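## Task

On the keyboard, sound exactly F3, F#3, F3, C#4 in that sequence and nothing else. The keys go from C3 at the player's left end up to C5 at the player's right end. A key only counts once pressed most of its travel, and it has to rise most of the way back before it can count again. Any wrong note, any extra note, or two notes that begin at the same moment means failure.

## Robot and tools

Robot: two FANUC CRX-5iA six-joint arms, left_arm and right_arm, each carrying a Robotiq 2F-140 gripper and a wrist camera. The left gripper's fingers can fold at a hinge when pushed, for example when a fingertip is jabbed onto a surface while not fully closed; the right gripper's fingers are rigid. Joint order in every row and every per-joint list: waist J1, shoulder J2, elbow J3, forearm roll J4, wrist pitch J5, wrist roll J6. Stated ranges (rad): waist ±3.491, shoulder ±3.140, elbow -1.187 to 4.328, forearm roll ±3.316, wrist pitch ±3.140, wrist roll ±3.927.

Frames: the scene frame has its origin on the table surface halfway between the arms, +x pointing out over the table, +z up, and left_arm on the +y side. Calibrated bases in that frame: left_arm at (-0.028, +0.378, +0.031) m, right_arm at (+0.010, -0.353, +0.031) m, both nearly unrotated. Each arm's reported hand pose (end_effector_position in metres, end_effector_quat_wxyz) is in that arm's own base frame, and may be off by a few cm. The hand point lies between the closed pads; the gripper's +z is the finger direction, it opens along its y axis, and fingertips extend roughly 9 to 33 mm past that point depending on opening. Which scene direction is the player's left on the keyboard must be worked out from the images.

execute_actions(actions, cameras): actions is a list of actions; each action is a table of 1 to 15 rows, one row per 1/30 s control step, and the last row repeats until 15 steps (0.5 s) are used. Each row is a single flat list of 18 numbers in [-1, 1] covering both arms: left_arm's six joint values, then its gripper position, force_limit, speed, then the same nine for right_arm. The joint values are offsets, not poses: they count from the Joint targets at the start of that action (not from the previous row), scaled so 1.0 equals 2.204 rad for waist and shoulder, 2.644 rad for elbow, 3.305 rad for the three wrist joints. Sending the same offset in a new action moves the joint further. The three gripper numbers are absolute settings: position +1 fully open (140 mm), about -0.8 pads touching, -1 close until blocked; force_limit and speed run -1 to +1 (start at +1). To leave a gripper unchanged, resend its previous three numbers. An action pushing a joint more than 0.010 rad beyond its range is refused. An empty actions list just reports state and images. cameras: list of names (cam_high, cam_left_wrist, cam_right_wrist), [] for none, null or ["all"] for all.

move(target, speed, blend, stop_force, zero, blocking, cameras): target is one 18-number row, or a list of up to 15 such rows, laid out as above; every row's joint values are offsets from the current Joint targets (all rows from the same origin, not chained). Joints move in step, so the hand path curves. speed in rad/s for the joint with most to travel, 0.01 to 3.92, default 0.5 (one value or one per target). blend in rad rounds corners between listed targets. stop_force in N, 12 to 80, ends an arm's path when it senses that much extra push; use a low speed with it, and it can fail near singular or stretched poses. zero (default true) re-zeroes the force reading first. blocking=false returns after about 0.5 s while the move continues (not allowed with stop_force). The result adds a move: line such as done, off_target, moving, held or fault, and possibly limits=held.

wait(seconds 0 to 10, cameras) lets time pass holding the last command. stop(cameras) brakes a running move. zoom_image(camera, region [x0, y0, x1, y1] in pixels, at most 504x504) enlarges part of a camera's latest 672x504 image. read_manual(section) returns licence text only. finished_scene(scene 1 or 2) ends the current scene irreversibly.

Result lines: Joint positions and Joint velocities per arm (rad, rad/s; velocities may read within noise), Joint targets (the base for the next offsets), Tool commands, object_status (0 moving, 1 blocked while opening, 2 blocked while closing, 3 reached target or pads met), position_measured in counts (3 open, about 75 = 100 mm, 139 = 60 mm, 200 = 20 mm, 230 pads meet), Flange force along gripper axes (noisy; no reading near singular poses), joint sent to its limit, joint command not followed (the clearance check between arms intervened), MOTOR HOT and fault lines.

Cautions: arms are stiff, so aim only slightly into a key; press gently and slowly. A contact force of 150 N, or torque at a joint's load limit (147 N m for the first three joints, 36.8 N m for the wrist joints), halts that arm for 10 s. Never let the arms hit or squeeze each other. Avoid slams, hard pushes and knocking anything off the table. Press one key at a time, lift it well clear before the next, and never let a second key go down with the first. Holding an arm stretched out heats its motors and may cause a 30 to 60 s over-temperature stop.

Each tool is called after "Emit:" as a command line: name --argument value for each argument, lists and objects as JSON in quotes; but a table of rows of numbers goes row by row, as --pt "numbers of a row", without its own name.

## Session

Emit:
execute_actions --actions '[]'

Scene clock: 0.00 s.
left_arm: end_effector_position=(+0.1726, -0.0887, +0.1855) position_measured=3 object_status=3 end_effector_quat_wxyz=(-0.485, -0.077, +0.862, +0.130) | right_arm: end_effector_position=(+0.1900, +0.2421, +0.3289) position_measured=3 object_status=3 end_effector_quat_wxyz=(-0.028, +0.949, +0.310, -0.051)
Joint positions: left_arm=[-0.027 0.271 -0.214 -0.148 -2.127 -1.371] | right_arm=[1.195 -0.283 -0.002 -0.121 -1.872 0.972]
Joint velocities: within noise
Flange force (N): no reading
Joint targets: left_arm=[-0.027 0.271 -0.214 -0.148 -2.127 -1.371] | right_arm=[1.195 -0.283 -0.002 -0.121 -1.872 0.972]
Tool commands: left_gripper/position=+1.0 left_gripper/force_limit=+1.0 left_gripper/speed=+1.0 right_gripper/position=+1.0 right_gripper/force_limit=+1.0 right_gripper/speed=+1.0

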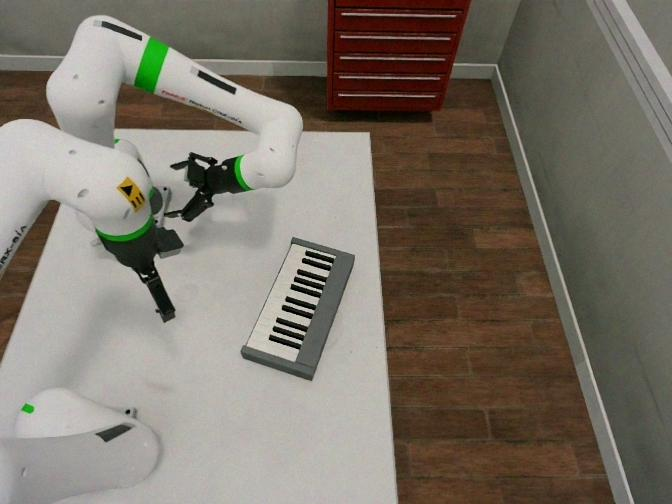

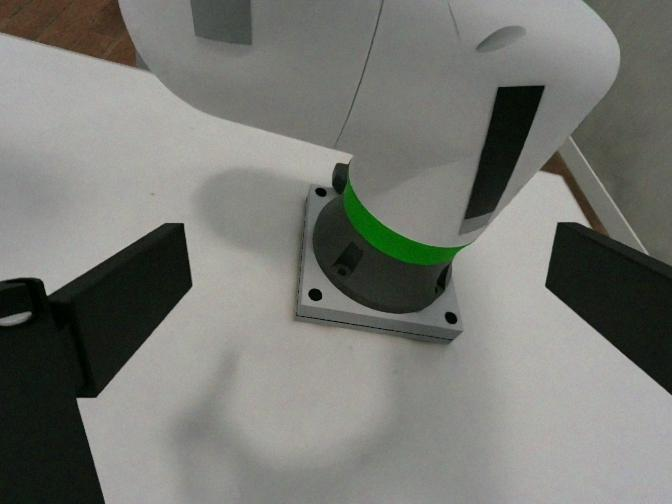

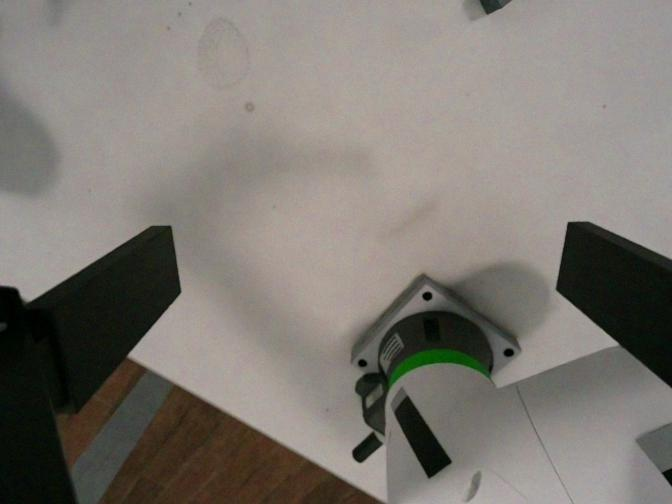

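Emit:
zoom_image --camera "cam_high" --region '[220, 220, 380, 390]'

Scaled by 2.965 (camera's finer frame: 960x720).

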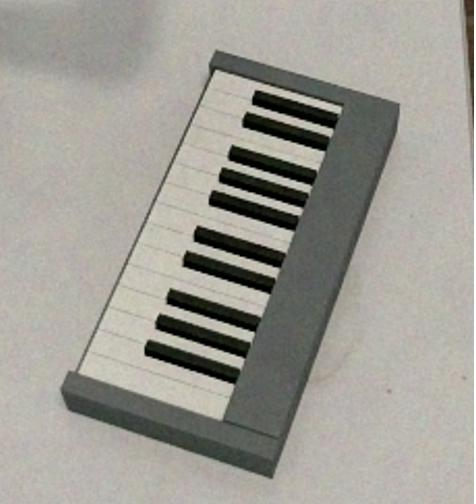

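Emit:
move --pt "-0.0740 -0.0113 0.0904 0.0448 0.2351 -0.0935 -1 0 0 0 0 0 0 0 0 1 1 1" --speed 0.5

Scene clock: 5.10 s.
left_arm: end_effector_position=(+0.4852, -0.2260, +0.1317) position_measured=233 object_status=3 end_effector_quat_wxyz=(+0.000, +0.149, +0.989, +0.000) | right_arm: end_effector_position=(+0.1900, +0.2421, +0.3289) position_measured=3 object_status=3 end_effector_quat_wxyz=(-0.028, +0.949, +0.310, -0.051)
Joint positions: left_arm=[-0.191 0.246 0.025 0 -1.35 -1.68] | right_arm=[1.195 -0.283 -0.002 -0.121 -1.872 0.972]
Flange force (N): left_arm=[7.6 2.0 1.4] | right_arm=[-2.3 -4.2 -1.3]
Joint targets: left_arm=[-0.191 0.246 0.025 0.000 -1.350 -1.680] | right_arm=[1.195 -0.283 -0.002 -0.121 -1.872 0.972]
move: done
cam_left_wrist: T_world_to_cam=[[0.302658, 0.953079, -0.0061914, 0.080771], [0.898317, -0.283085, 0.33599, -0.541072], [0.318472, -0.107252, -0.941845, 0.0877711], [0, 0, 0, 1]] pos_world=[0.433655, -0.220737, 0.264961]

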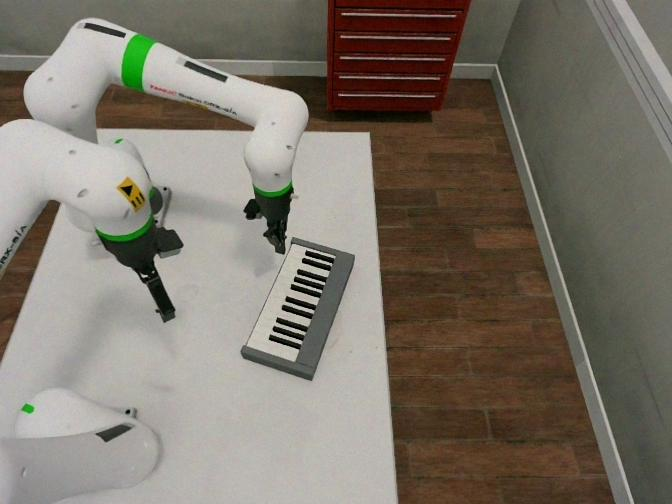

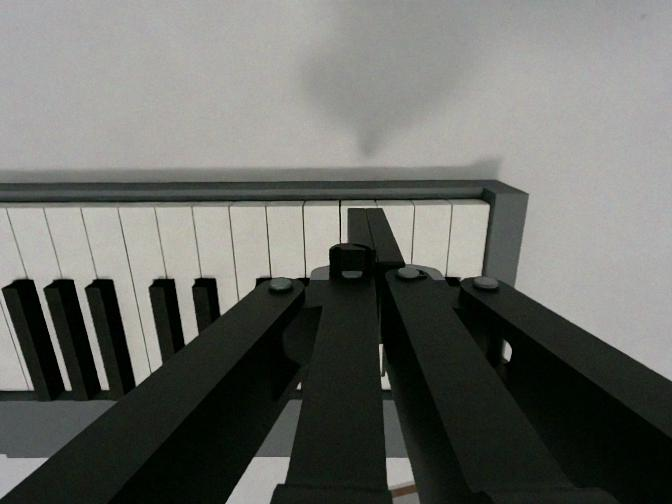

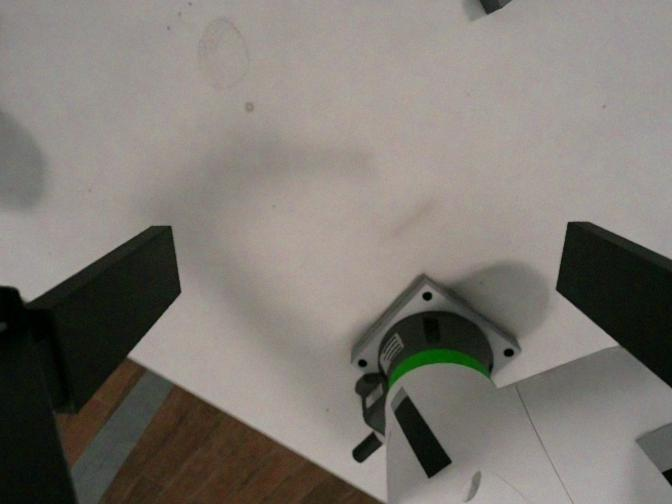

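Emit:
zoom_image --camera "cam_left_wrist" --region '[250, 150, 550, 400]'

Emit:
zoom_image --camera "cam_high" --region '[220, 180, 380, 340]'

Scaled by 1.680 (camera's finer frame: 960x720).

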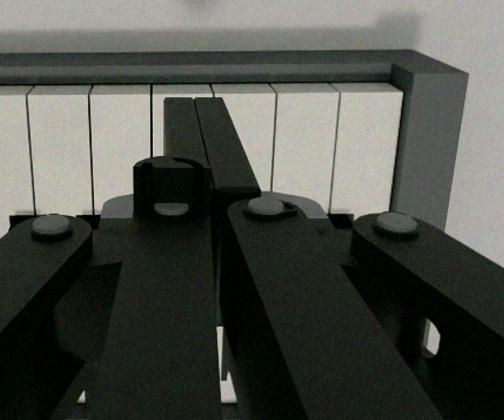

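Scaled by 3.150 (camera's finer frame: 960x720).

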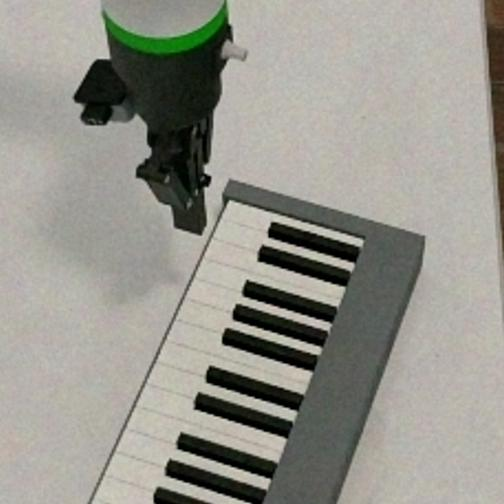

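Emit:
move --pt "-0.00238 0.04167 0.00831 0 0.0212 0.00159 -1 0 0 0 0 0 0 0 0 1 1 1" --speed 0.3 --cameras '["cam_left_wrist", "cam_high"]'

Emit:
zoom_image --camera "cam_left_wrist" --region '[180, 130, 560, 430]'

Emit:
zoom_image --camera "cam_high" --region '[240, 200, 360, 300]'

Scene clock: 7.80 s.
left_arm: end_effector_position=(+0.5119, -0.2341, +0.0919) position_measured=233 object_status=3 end_effector_quat_wxyz=(+0.000, +0.149, +0.989, +0.000) | right_arm: end_effector_position=(+0.1900, +0.2421, +0.3289) position_measured=3 object_status=3 end_effector_quat_wxyz=(-0.028, +0.949, +0.310, -0.051)
Joint positions: left_arm=[-0.196 0.338 0.047 0 -1.28 -1.675] | right_arm=[1.195 -0.283 -0.002 -0.121 -1.872 0.972]
Flange force (N): left_arm=[9.4 2.0 0.7] | right_arm=[-2.6 -3.8 -1.3]
Joint targets: left_arm=[-0.196 0.338 0.047 0.000 -1.280 -1.675] | right_arm=[1.195 -0.283 -0.002 -0.121 -1.872 0.972]
move: done
cam_left_wrist: T_world_to_cam=[[0.302602, 0.953097, -0.00621758, 0.0801679], [0.898231, -0.282989, 0.336301, -0.554042], [0.318768, -0.10735, -0.941734, 0.0406046], [0, 0, 0, 1]] pos_world=[0.460456, -0.228837, 0.225062]
Images, in order (width x height): cam_high 672x504, cam_left_wrist 672x504.

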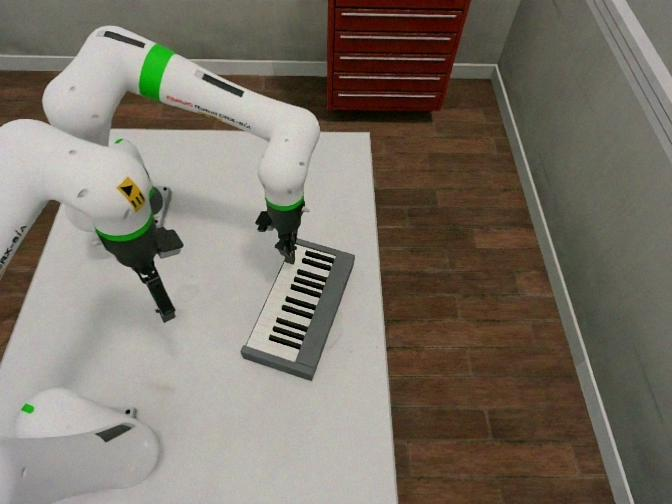

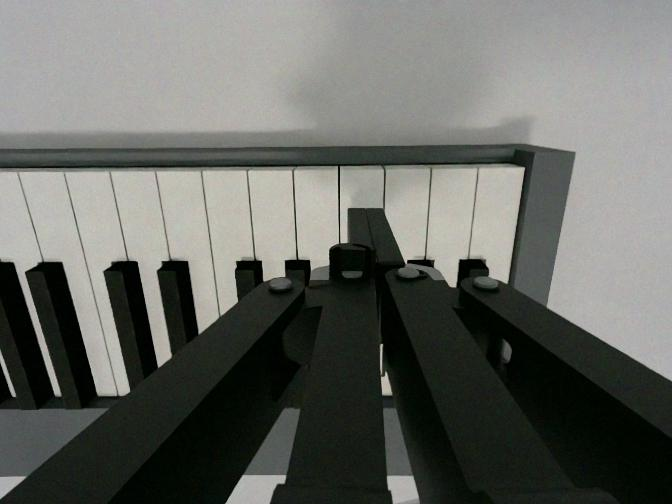

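Scaled by 1.326 (camera's finer frame: 960x720).

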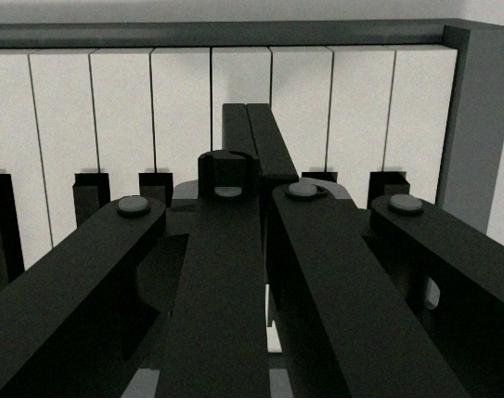

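Scaled by 4.200 (camera's finer frame: 960x720).

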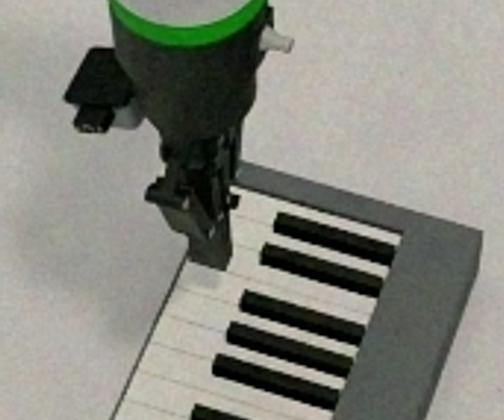

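Emit:
move --pt "0 0.00676 -0.01089 0 0.01328 0 -1 0 0 0 0 0 0 0 0 1 1 1" --speed 0.05 --stop_force 12 --cameras '["cam_left_wrist", "cam_high"]'

Emit:
zoom_image --camera "cam_left_wrist" --region '[280, 110, 480, 290]'

Emit:
zoom_image --camera "cam_high" --region '[240, 200, 360, 300]'

Scene clock: 10.60 s.
left_arm: end_effector_position=(+0.5120, -0.2341, +0.0719) position_measured=233 object_status=3 end_effector_quat_wxyz=(+0.000, +0.149, +0.989, +0.000) | right_arm: end_effector_position=(+0.1900, +0.2421, +0.3289) position_measured=3 object_status=3 end_effector_quat_wxyz=(-0.028, +0.949, +0.310, -0.051)
Joint positions: left_arm=[-0.196 0.353 0.018 0 -1.236 -1.675] | right_arm=[1.195 -0.283 -0.002 -0.121 -1.872 0.972]
Flange force (N): left_arm=[7.1 1.6 0.5] | right_arm=[-2.3 -4.5 -1.5]
Joint targets: left_arm=[-0.196 0.353 0.018 0.000 -1.236 -1.675] | right_arm=[1.195 -0.283 -0.002 -0.121 -1.872 0.972]
move: done
cam_left_wrist: T_world_to_cam=[[0.302595, 0.953099, -0.00618802, 0.0800415], [0.898202, -0.282982, 0.336385, -0.547318], [0.318857, -0.107346, -0.941704, 0.0217234], [0, 0, 0, 1]] pos_world=[0.460456, -0.228837, 0.205062]
Images, in order (width x height): cam_high 672x504, cam_left_wrist 672x504.

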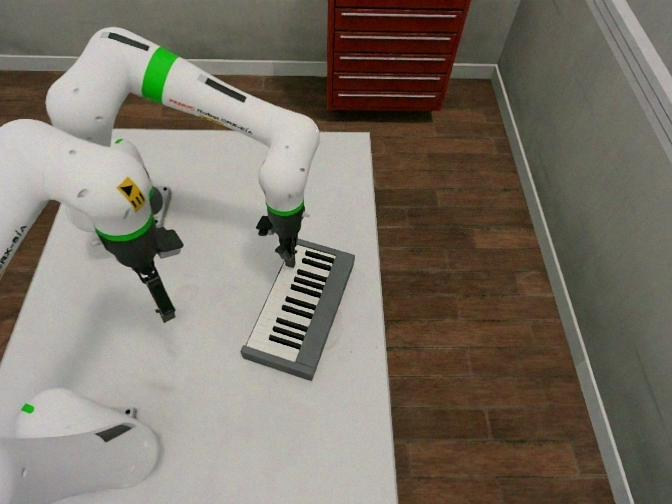

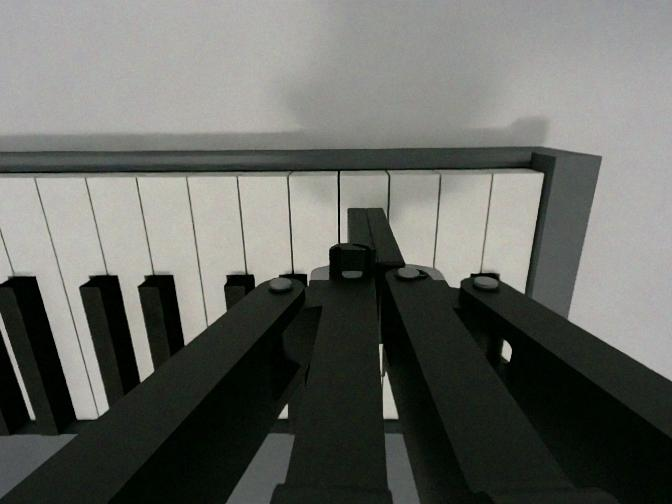

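Scaled by 2.520 (camera's finer frame: 960x720).

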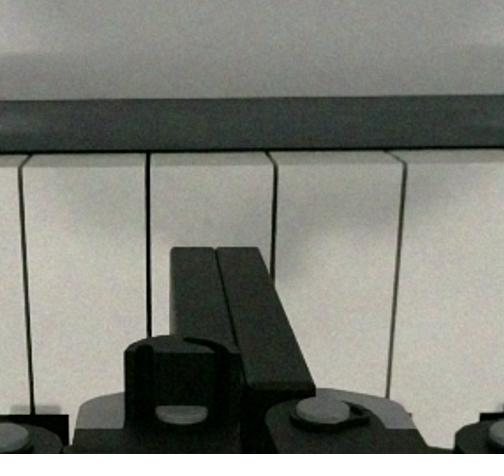

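Scaled by 4.200 (camera's finer frame: 960x720).

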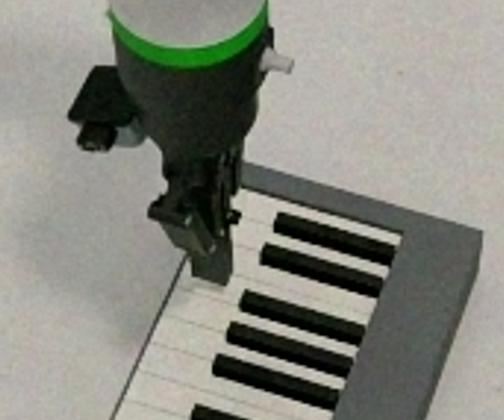

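Emit:
move --pt "0 0.00464 -0.00601 0 0.0079 0 -1 0 0 0 0 0 0 0 0 1 1 1" --speed 0.03 --stop_force 12 --cameras '["cam_left_wrist", "cam_high"]'

Emit:
zoom_image --camera "cam_left_wrist" --region '[280, 110, 480, 290]'

Emit:
zoom_image --camera "cam_high" --region '[240, 200, 360, 300]'

Scene clock: 12.87 s.
left_arm: end_effector_position=(+0.5121, -0.2341, +0.0599) position_measured=233 object_status=3 end_effector_quat_wxyz=(+0.000, +0.149, +0.989, +0.000) | right_arm: end_effector_position=(+0.1900, +0.2421, +0.3289) position_measured=3 object_status=3 end_effector_quat_wxyz=(-0.028, +0.949, +0.310, -0.051)
Joint positions: left_arm=[-0.196 0.363 0.002 0 -1.21 -1.675] | right_arm=[1.195 -0.283 -0.002 -0.121 -1.872 0.972]
Flange force (N): left_arm=[7.2 2.2 0.0] | right_arm=[-2.8 -3.9 -0.9]
Joint targets: left_arm=[-0.196 0.363 0.002 0.000 -1.210 -1.675] | right_arm=[1.195 -0.283 -0.002 -0.121 -1.872 0.972]
move: done
cam_left_wrist: T_world_to_cam=[[0.302595, 0.953099, -0.00618802, 0.079937], [0.898202, -0.282982, 0.336385, -0.543372], [0.318857, -0.107346, -0.941704, 0.010391], [0, 0, 0, 1]] pos_world=[0.460556, -0.228837, 0.193062]
Images, in order (width x height): cam_high 672x504, cam_left_wrist 672x504.

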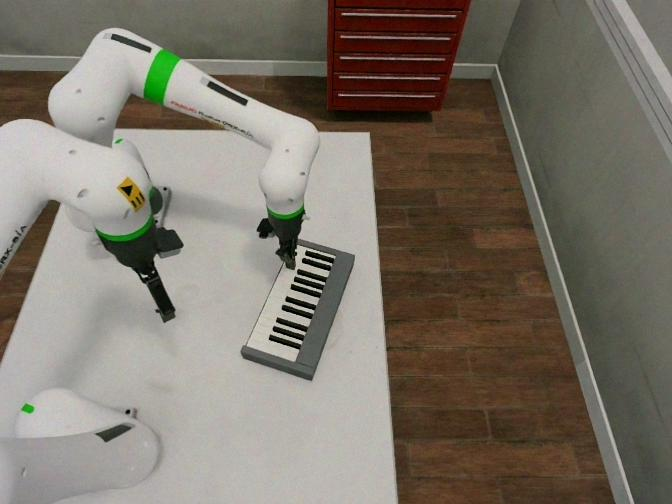

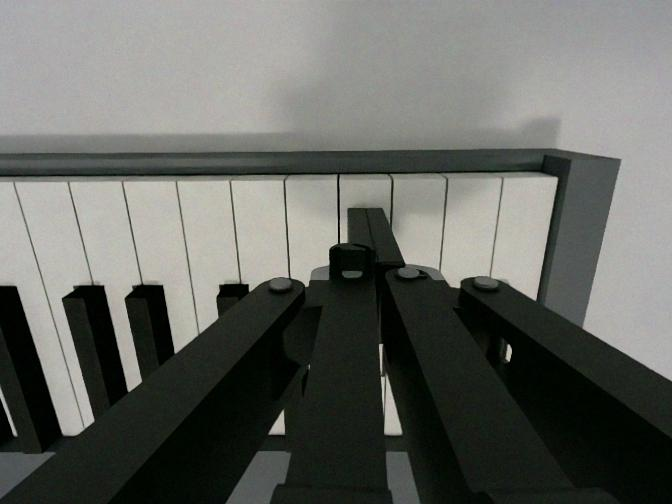

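Scaled by 2.520 (camera's finer frame: 960x720).

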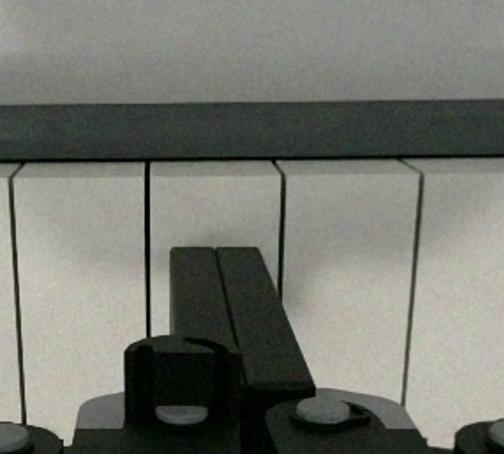

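Scaled by 4.200 (camera's finer frame: 960x720).

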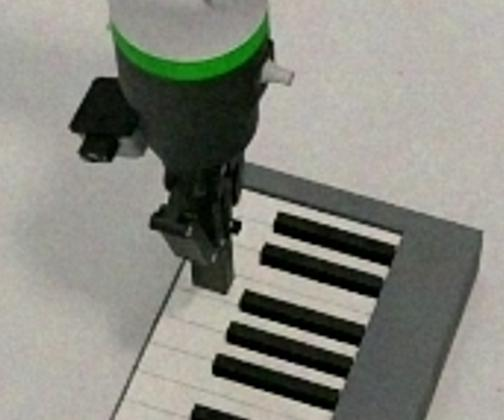

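Emit:
move --pt "0 0.001546 -0.002003 0 0.002634 0 -1 0 0 0 0 0 0 0 0 1 1 1" --speed 0.02 --stop_force 12 --cameras '["cam_left_wrist"]'

Emit:
zoom_image --camera "cam_left_wrist" --region '[280, 110, 480, 290]'

Scene clock: 14.23 s.
left_arm: end_effector_position=(+0.5120, -0.2341, +0.0559) position_measured=233 object_status=3 end_effector_quat_wxyz=(+0.000, +0.149, +0.989, +0.000) | right_arm: end_effector_position=(+0.1900, +0.2421, +0.3289) position_measured=3 object_status=3 end_effector_quat_wxyz=(-0.028, +0.949, +0.310, -0.051)
Joint positions: left_arm=[-0.196 0.366 -0.003 0 -1.201 -1.675] | right_arm=[1.195 -0.283 -0.002 -0.121 -1.872 0.972]
Flange force (N): left_arm=[8.1 1.7 -0.7] | right_arm=[-2.1 -4.3 -1.1]
Joint targets: left_arm=[-0.196 0.366 -0.003 0.000 -1.201 -1.675] | right_arm=[1.195 -0.283 -0.002 -0.121 -1.872 0.972]
move: done
cam_left_wrist: T_world_to_cam=[[0.302595, 0.953099, -0.00618802, 0.0799123], [0.898202, -0.282982, 0.336385, -0.542026], [0.318857, -0.107346, -0.941704, 0.00662421], [0, 0, 0, 1]] pos_world=[0.460556, -0.228837, 0.189062]

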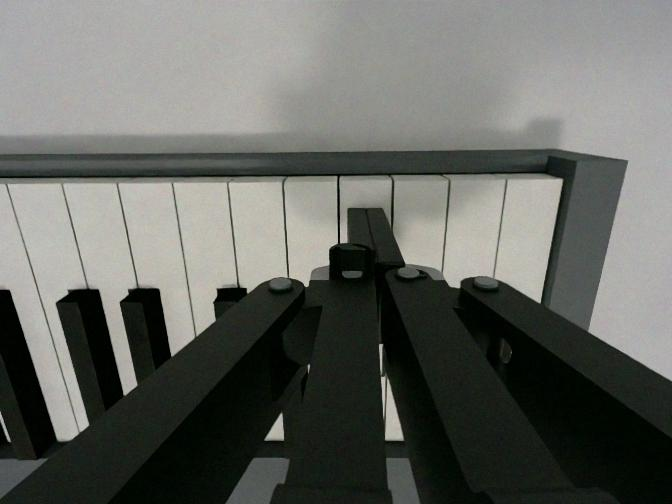

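Scaled by 2.520 (camera's finer frame: 960x720).

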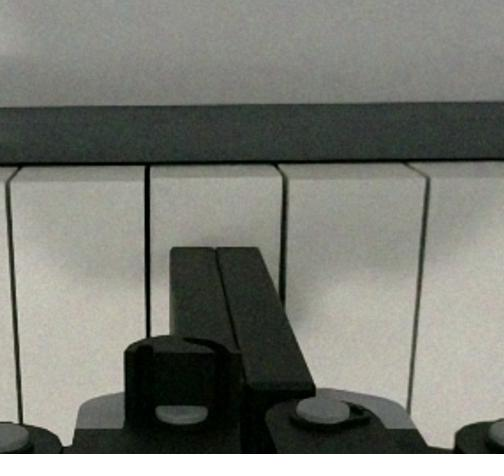

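Emit:
move --pt "0 0.000773 -0.0010015 0 0.001317 0 -1 0 0 0 0 0 0 0 0 1 1 1" --speed 0.02 --stop_force 12 --cameras '["cam_left_wrist"]'

Emit:
zoom_image --camera "cam_left_wrist" --region '[280, 110, 480, 290]'

Emit:
move --pt "0 0.000773 -0.0010015 0 0.001317 0 -1 0 0 0 0 0 0 0 0 1 1 1" --speed 0.02 --stop_force 12 --cameras '["cam_left_wrist"]'

Emit:
zoom_image --camera "cam_left_wrist" --region '[280, 110, 480, 290]'

Scene clock: 15.60 s.
left_arm: end_effector_position=(+0.5120, -0.2341, +0.0539) position_measured=233 object_status=3 end_effector_quat_wxyz=(+0.000, +0.149, +0.989, +0.000) | right_arm: end_effector_position=(+0.1900, +0.2421, +0.3289) position_measured=3 object_status=3 end_effector_quat_wxyz=(-0.028, +0.949, +0.310, -0.051)
Joint positions: left_arm=[-0.196 0.368 -0.006 0 -1.197 -1.675] | right_arm=[1.195 -0.283 -0.002 -0.121 -1.872 0.972]
Flange force (N): left_arm=[7.7 1.9 -0.9] | right_arm=[-2.5 -4.2 -1.1]
Joint targets: left_arm=[-0.196 0.368 -0.006 0.000 -1.197 -1.675] | right_arm=[1.195 -0.283 -0.002 -0.121 -1.872 0.972]
move: done
cam_left_wrist: T_world_to_cam=[[0.302595, 0.953099, -0.00618802, 0.0799301], [0.898202, -0.282982, 0.336385, -0.541264], [0.318857, -0.107346, -0.941704, 0.00477269], [0, 0, 0, 1]] pos_world=[0.460456, -0.228837, 0.187062]

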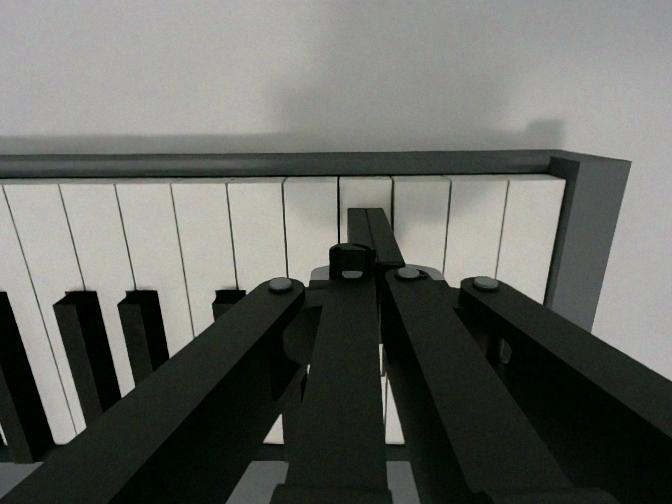

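Scaled by 2.520 (camera's finer frame: 960x720).

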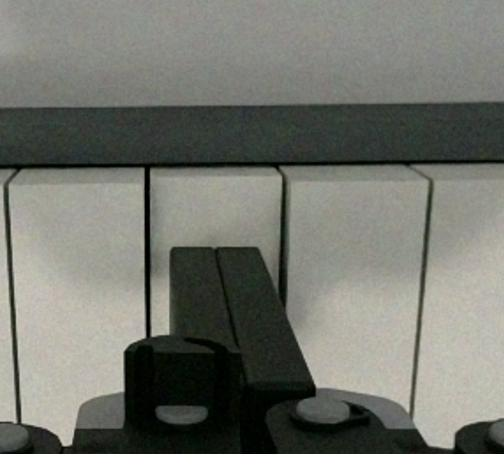

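Scene clock: 16.70 s.
left_arm: end_effector_position=(+0.5120, -0.2341, +0.0519) position_measured=233 object_status=3 end_effector_quat_wxyz=(+0.000, +0.149, +0.989, +0.000) | right_arm: end_effector_position=(+0.1900, +0.2421, +0.3289) position_measured=3 object_status=3 end_effector_quat_wxyz=(-0.028, +0.949, +0.310, -0.051)
Joint positions: left_arm=[-0.196 0.37 -0.008 0 -1.193 -1.675] | right_arm=[1.195 -0.283 -0.002 -0.121 -1.872 0.972]
Flange force (N): left_arm=[7.7 1.9 -1.2] | right_arm=[-2.5 -4.2 -1.2]
Joint targets: left_arm=[-0.196 0.370 -0.008 0.000 -1.193 -1.675] | right_arm=[1.195 -0.283 -0.002 -0.121 -1.872 0.972]
move: done
cam_left_wrist: T_world_to_cam=[[0.302595, 0.953099, -0.00618802, 0.0799178], [0.898202, -0.282982, 0.336385, -0.540591], [0.318857, -0.107346, -0.941704, 0.00288928], [0, 0, 0, 1]] pos_world=[0.460456, -0.228837, 0.185062]

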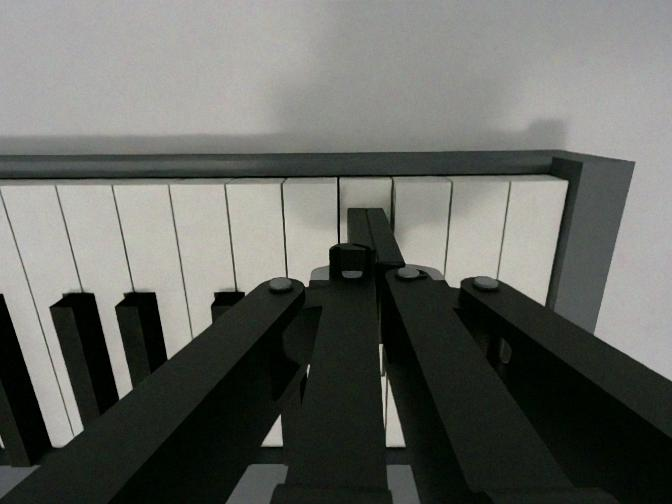

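Scaled by 2.520 (camera's finer frame: 960x720).

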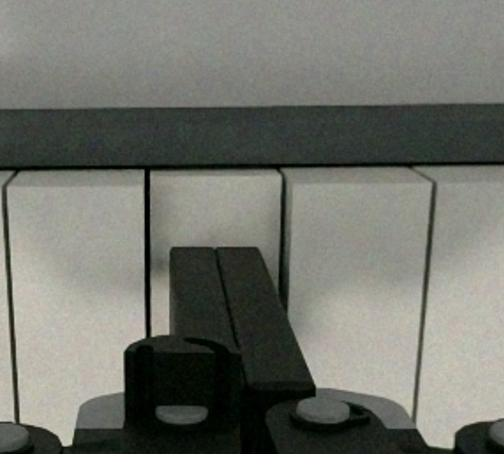

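Emit:
move --pt "0 0.000773 -0.0010015 0 0.001317 0 -1 0 0 0 0 0 0 0 0 1 1 1" --speed 0.02 --stop_force 12 --cameras '["cam_left_wrist"]'

Emit:
zoom_image --camera "cam_left_wrist" --region '[280, 110, 480, 290]'

Emit:
move --pt "0 0.000773 -0.0010015 0 0.001317 0 -1 0 0 0 0 0 0 0 0 1 1 1" --speed 0.02 --stop_force 12 --cameras '["cam_left_wrist"]'

Emit:
zoom_image --camera "cam_left_wrist" --region '[280, 110, 480, 290]'

Scene clock: 18.90 s.
left_arm: end_effector_position=(+0.5119, -0.2341, +0.0499) position_measured=233 object_status=3 end_effector_quat_wxyz=(+0.000, +0.149, +0.989, +0.000) | right_arm: end_effector_position=(+0.1900, +0.2421, +0.3289) position_measured=3 object_status=3 end_effector_quat_wxyz=(-0.028, +0.949, +0.310, -0.051)
Joint positions: left_arm=[-0.196 0.372 -0.011 0 -1.188 -1.675] | right_arm=[1.195 -0.283 -0.002 -0.121 -1.872 0.972]
Flange force (N): left_arm=[8.4 2.2 -2.7] | right_arm=[-2.4 -3.9 -1.4]
Joint targets: left_arm=[-0.196 0.372 -0.011 0.000 -1.188 -1.675] | right_arm=[1.195 -0.283 -0.002 -0.121 -1.872 0.972]
move: done
cam_left_wrist: T_world_to_cam=[[0.302595, 0.953099, -0.00618802, 0.0798101], [0.898202, -0.282982, 0.336385, -0.53989], [0.318857, -0.107346, -0.941704, 0.0010166], [0, 0, 0, 1]] pos_world=[0.460456, -0.228737, 0.183062]

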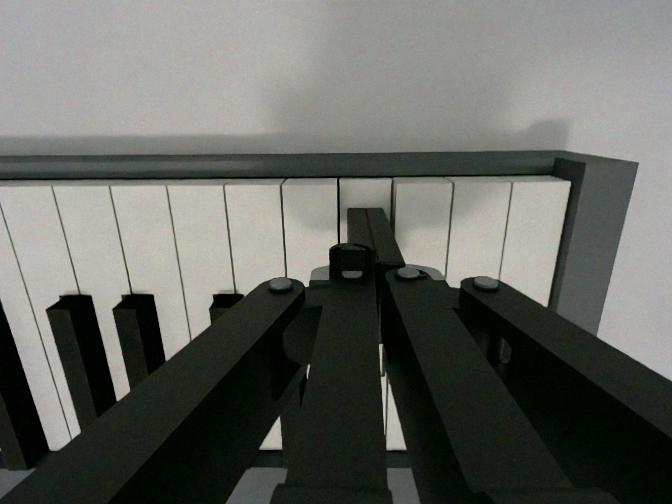

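Scaled by 2.520 (camera's finer frame: 960x720).

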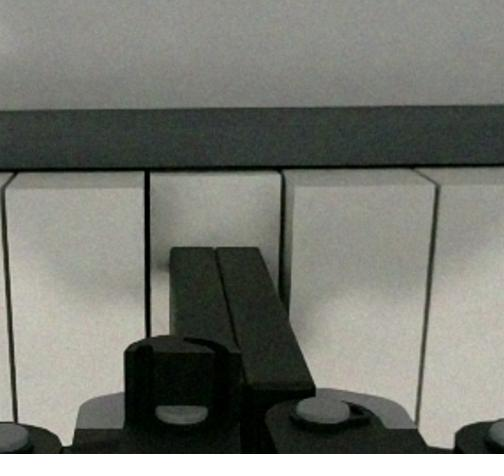

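Scene clock: 19.70 s.
left_arm: end_effector_position=(+0.5119, -0.2341, +0.0491) position_measured=233 object_status=3 end_effector_quat_wxyz=(+0.000, +0.149, +0.989, +0.000) | right_arm: end_effector_position=(+0.1900, +0.2421, +0.3289) position_measured=3 object_status=3 end_effector_quat_wxyz=(-0.028, +0.949, +0.310, -0.051)
Joint positions: left_arm=[-0.196 0.372 -0.012 0 -1.186 -1.675] | right_arm=[1.195 -0.283 -0.002 -0.121 -1.872 0.972]
Flange force (N): left_arm=[10.6 3.6 -19.4] | right_arm=[-2.6 -4.3 -1.1]
Joint targets: left_arm=[-0.196 0.372 -0.012 0.000 -1.186 -1.675] | right_arm=[1.195 -0.283 -0.002 -0.121 -1.872 0.972]
move: contact (left_arm)
cam_left_wrist: T_world_to_cam=[[0.302613, 0.953094, -0.00615027, 0.0798189], [0.898153, -0.282997, 0.336502, -0.539533], [0.318978, -0.107354, -0.941663, 0.000230809], [0, 0, 0, 1]] pos_world=[0.460356, -0.228737, 0.182262]

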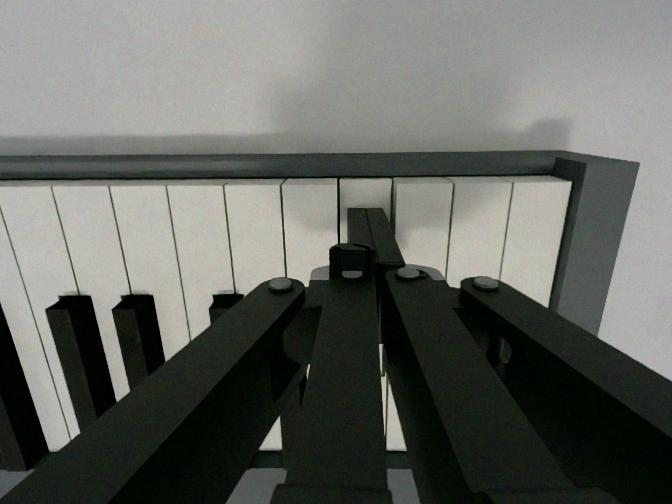

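Scaled by 2.520 (camera's finer frame: 960x720).

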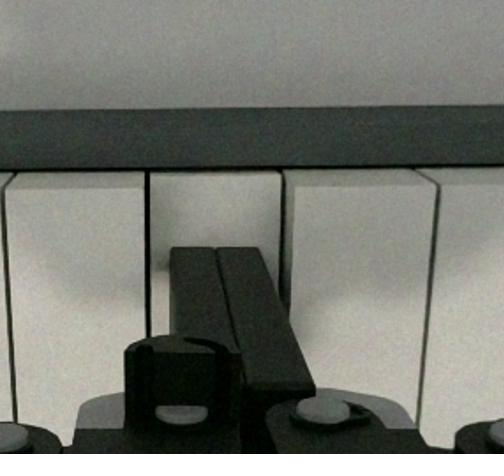

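Emit:
move --pt "0 -0.00976 0.01301 0 -0.01716 0 -1 0 0 0 0 0 0 0 0 1 1 1" --speed 0.1 --cameras '["cam_left_wrist", "cam_high"]'

Emit:
zoom_image --camera "cam_left_wrist" --region '[0, 140, 300, 440]'

Emit:
zoom_image --camera "cam_high" --region '[270, 230, 350, 310]'

Scene clock: 21.17 s.
left_arm: end_effector_position=(+0.5118, -0.2340, +0.0748) position_measured=233 object_status=3 end_effector_quat_wxyz=(+0.000, +0.149, +0.989, +0.000) | right_arm: end_effector_position=(+0.1900, +0.2421, +0.3289) position_measured=3 object_status=3 end_effector_quat_wxyz=(-0.028, +0.949, +0.310, -0.051)
Joint positions: left_arm=[-0.196 0.351 0.022 0 -1.243 -1.675] | right_arm=[1.195 -0.283 -0.002 -0.121 -1.872 0.972]
Flange force (N): left_arm=[7.6 2.6 0.8] | right_arm=[-2.6 -4.4 -1.4]
Joint targets: left_arm=[-0.196 0.351 0.022 0.000 -1.243 -1.675] | right_arm=[1.195 -0.283 -0.002 -0.121 -1.872 0.972]
move: done
cam_left_wrist: T_world_to_cam=[[0.302629, 0.953088, -0.00619697, 0.0799783], [0.898432, -0.283091, 0.335677, -0.548159], [0.318176, -0.107153, -0.941957, 0.0249063], [0, 0, 0, 1]] pos_world=[0.460355, -0.228737, 0.207961]
Images, in order (width x height): cam_high 672x504, cam_left_wrist 672x504.

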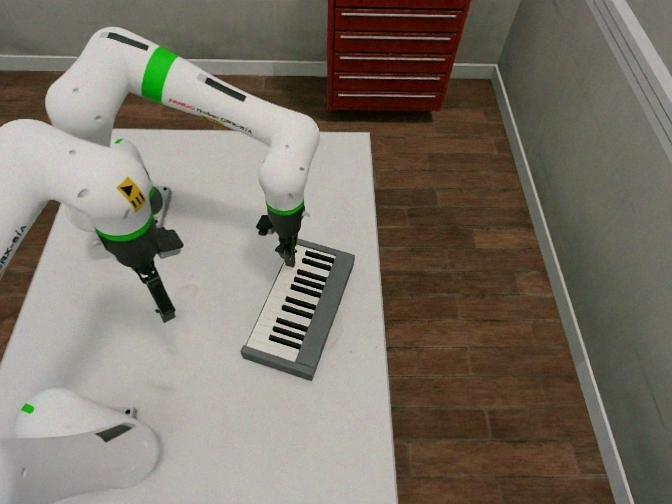

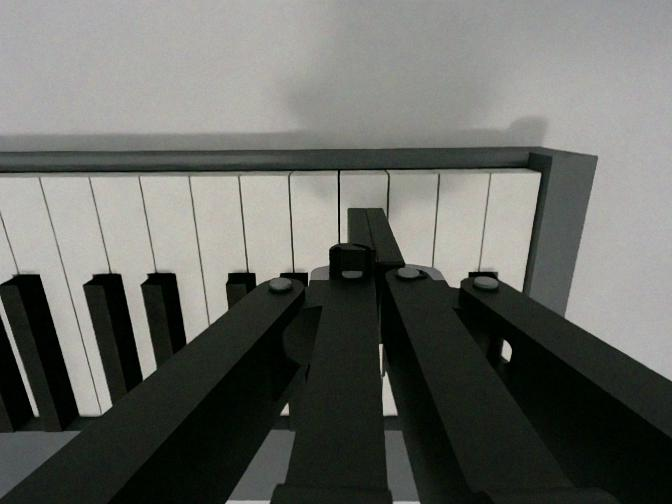

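Scaled by 1.680 (camera's finer frame: 960x720).

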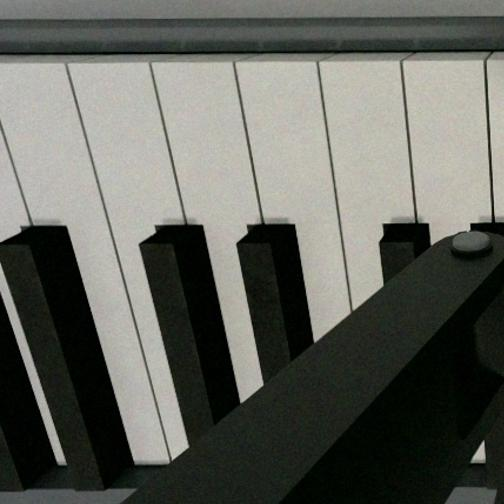

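Scaled by 6.300 (camera's finer frame: 960x720).

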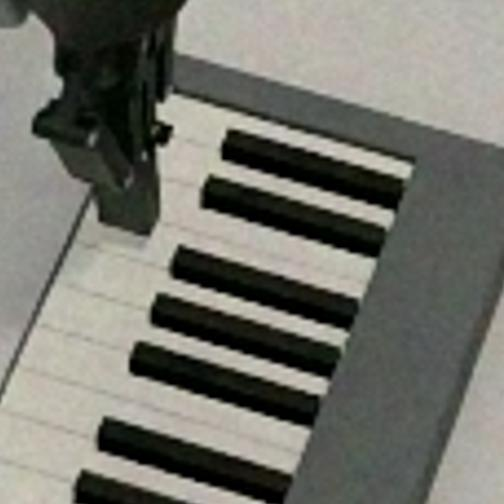

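Emit:
move --pt "-0.01052 0.05347 0.06729 0 -0.01781 0.00701 -1 0 0 0 0 0 0 0 0 1 1 1" --speed 0.2 --cameras '["cam_left_wrist", "cam_high"]'

Emit:
zoom_image --camera "cam_left_wrist" --region '[280, 80, 480, 290]'

Emit:
zoom_image --camera "cam_high" --region '[270, 230, 350, 310]'

Scene clock: 24.47 s.
left_arm: end_effector_position=(+0.5573, -0.2572, +0.0803) position_measured=233 object_status=3 end_effector_quat_wxyz=(+0.000, +0.149, +0.989, +0.000) | right_arm: end_effector_position=(+0.1900, +0.2421, +0.3289) position_measured=3 object_status=3 end_effector_quat_wxyz=(-0.028, +0.949, +0.310, -0.051)
Joint positions: left_arm=[-0.219 0.469 0.2 0 -1.302 -1.652] | right_arm=[1.195 -0.283 -0.002 -0.121 -1.872 0.972]
Flange force (N): left_arm=[7.6 2.2 -0.6] | right_arm=[-2.2 -4.1 -1.2]
Joint targets: left_arm=[-0.219 0.469 0.200 0.000 -1.302 -1.652] | right_arm=[1.195 -0.283 -0.002 -0.121 -1.872 0.972]
move: done
cam_left_wrist: T_world_to_cam=[[0.302634, 0.953087, -0.00611511, 0.0883938], [0.898009, -0.282983, 0.336899, -0.597259], [0.319364, -0.107449, -0.941521, 0.0123275], [0, 0, 0, 1]] pos_world=[0.505656, -0.251937, 0.213363]
Images, in order (width x height): cam_high 672x504, cam_left_wrist 672x504.

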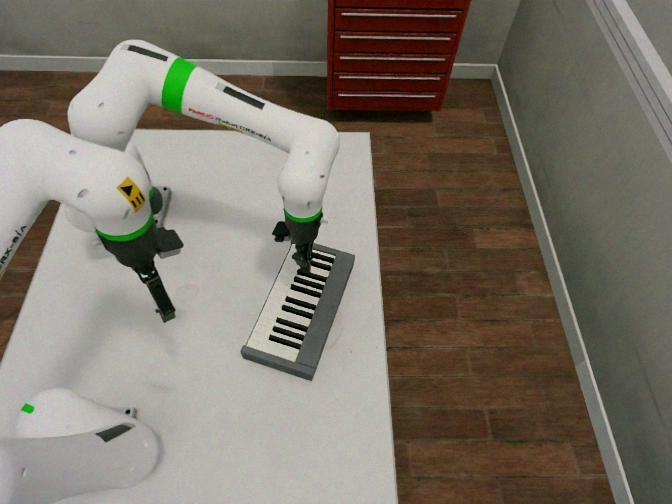

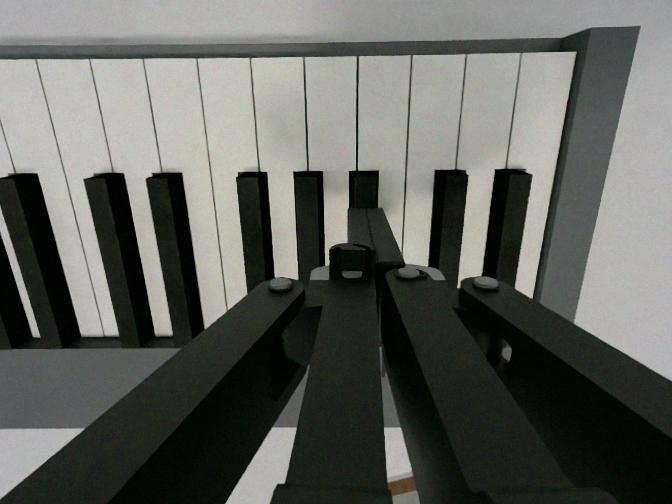

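Scaled by 2.400 (camera's finer frame: 960x720).

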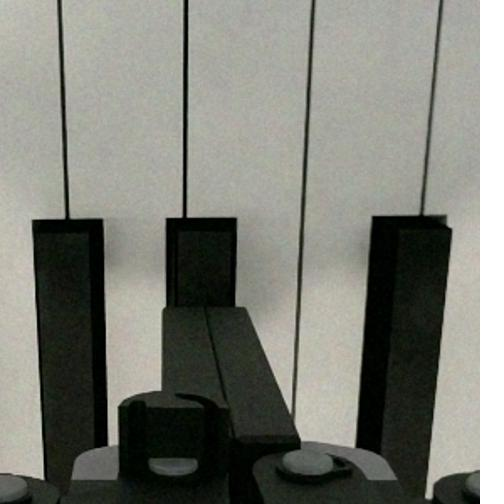

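Scaled by 6.300 (camera's finer frame: 960x720).

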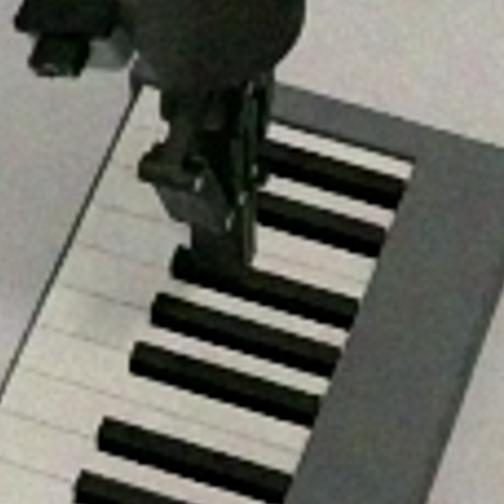

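Emit:
move --pt "0 0.003866 -0.006324 0 0.007637 0 -1 0 0 0 0 0 0 0 0 1 1 1" --speed 0.03 --stop_force 12 --cameras '["cam_left_wrist"]'

Emit:
zoom_image --camera "cam_left_wrist" --region '[280, 80, 480, 290]'

Scene clock: 26.47 s.
left_arm: end_effector_position=(+0.5574, -0.2572, +0.0683) position_measured=233 object_status=3 end_effector_quat_wxyz=(+0.000, +0.149, +0.989, +0.000) | right_arm: end_effector_position=(+0.1900, +0.2421, +0.3289) position_measured=3 object_status=3 end_effector_quat_wxyz=(-0.028, +0.949, +0.310, -0.051)
Joint positions: left_arm=[-0.219 0.477 0.183 0 -1.277 -1.652] | right_arm=[1.195 -0.283 -0.002 -0.121 -1.872 0.972]
Flange force (N): left_arm=[10.5 1.7 -0.9] | right_arm=[-2.3 -4.3 -1.4]
Joint targets: left_arm=[-0.219 0.477 0.183 0.000 -1.277 -1.652] | right_arm=[1.195 -0.283 -0.002 -0.121 -1.872 0.972]
move: done
cam_left_wrist: T_world_to_cam=[[0.302634, 0.953087, -0.00611511, 0.0882599], [0.898009, -0.282983, 0.336899, -0.593396], [0.319364, -0.107449, -0.941521, 0.000965425], [0, 0, 0, 1]] pos_world=[0.505856, -0.251937, 0.201363]

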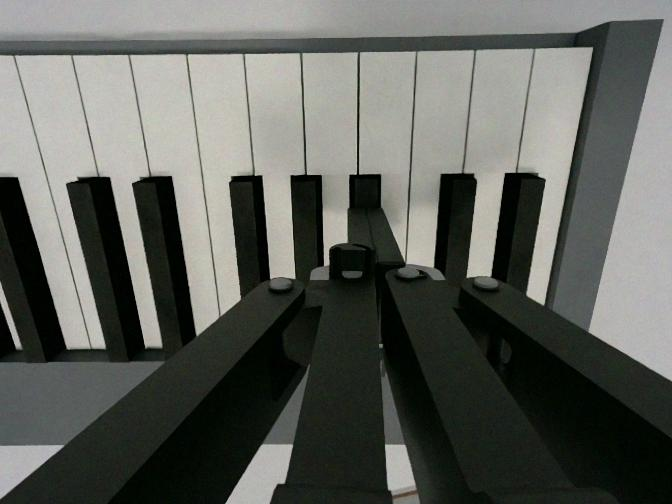

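Scaled by 2.400 (camera's finer frame: 960x720).

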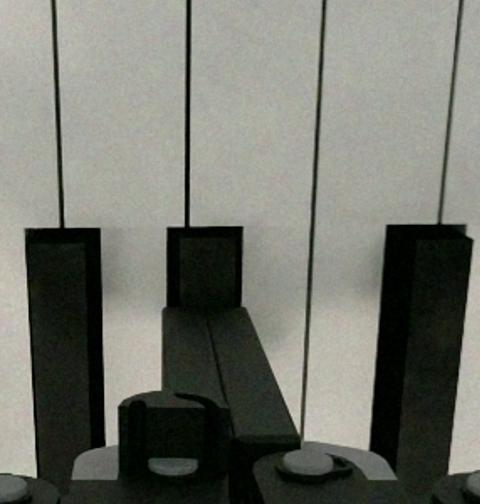

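Emit:
move --pt "0 0.000644 -0.001054 0 0.001273 0 -1 0 0 0 0 0 0 0 0 1 1 1" --speed 0.02 --stop_force 12 --cameras '[]'

Emit:
move --pt "0 0.000644 -0.001054 0 0.001273 0 -1 0 0 0 0 0 0 0 0 1 1 1" --speed 0.02 --stop_force 12 --cameras '["cam_left_wrist"]'

Emit:
zoom_image --camera "cam_left_wrist" --region '[280, 80, 480, 290]'

Scene clock: 27.80 s.
left_arm: end_effector_position=(+0.5574, -0.2572, +0.0663) position_measured=233 object_status=3 end_effector_quat_wxyz=(+0.000, +0.149, +0.989, +0.000) | right_arm: end_effector_position=(+0.1900, +0.2421, +0.3289) position_measured=3 object_status=3 end_effector_quat_wxyz=(-0.028, +0.949, +0.310, -0.051)
Joint positions: left_arm=[-0.219 0.478 0.181 0 -1.273 -1.652] | right_arm=[1.195 -0.283 -0.002 -0.121 -1.872 0.972]
Flange force (N): left_arm=[10.1 2.0 -2.3] | right_arm=[-2.4 -4.2 -1.1]
Joint targets: left_arm=[-0.219 0.478 0.181 0.000 -1.273 -1.652] | right_arm=[1.195 -0.283 -0.002 -0.121 -1.872 0.972]
move: done

Scene clock: 28.73 s.
left_arm: end_effector_position=(+0.5574, -0.2572, +0.0649) position_measured=233 object_status=3 end_effector_quat_wxyz=(+0.000, +0.149, +0.989, +0.000) | right_arm: end_effector_position=(+0.1900, +0.2421, +0.3289) position_measured=3 object_status=3 end_effector_quat_wxyz=(-0.028, +0.949, +0.310, -0.051)
Joint positions: left_arm=[-0.219 0.479 0.179 0 -1.27 -1.652] | right_arm=[1.195 -0.283 -0.002 -0.121 -1.872 0.972]
Flange force (N): left_arm=[13.9 4.0 -18.8] | right_arm=[-2.4 -4.0 -1.0]
Joint targets: left_arm=[-0.219 0.479 0.179 0.000 -1.270 -1.652] | right_arm=[1.195 -0.283 -0.002 -0.121 -1.872 0.972]
move: contact (left_arm)
cam_left_wrist: T_world_to_cam=[[0.302652, 0.953082, -0.00607734, 0.088252], [0.89796, -0.282999, 0.337016, -0.592197], [0.319484, -0.107456, -0.941479, -0.00218027], [0, 0, 0, 1]] pos_world=[0.505756, -0.251937, 0.198063]

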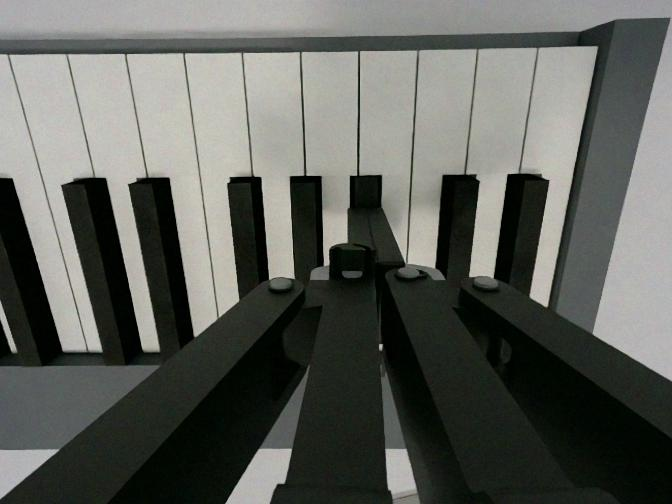

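Scaled by 2.400 (camera's finer frame: 960x720).

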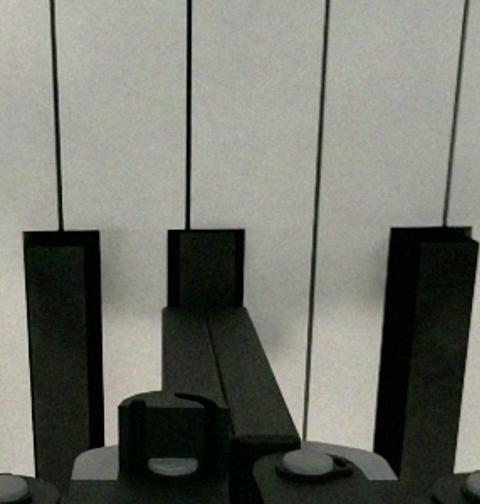

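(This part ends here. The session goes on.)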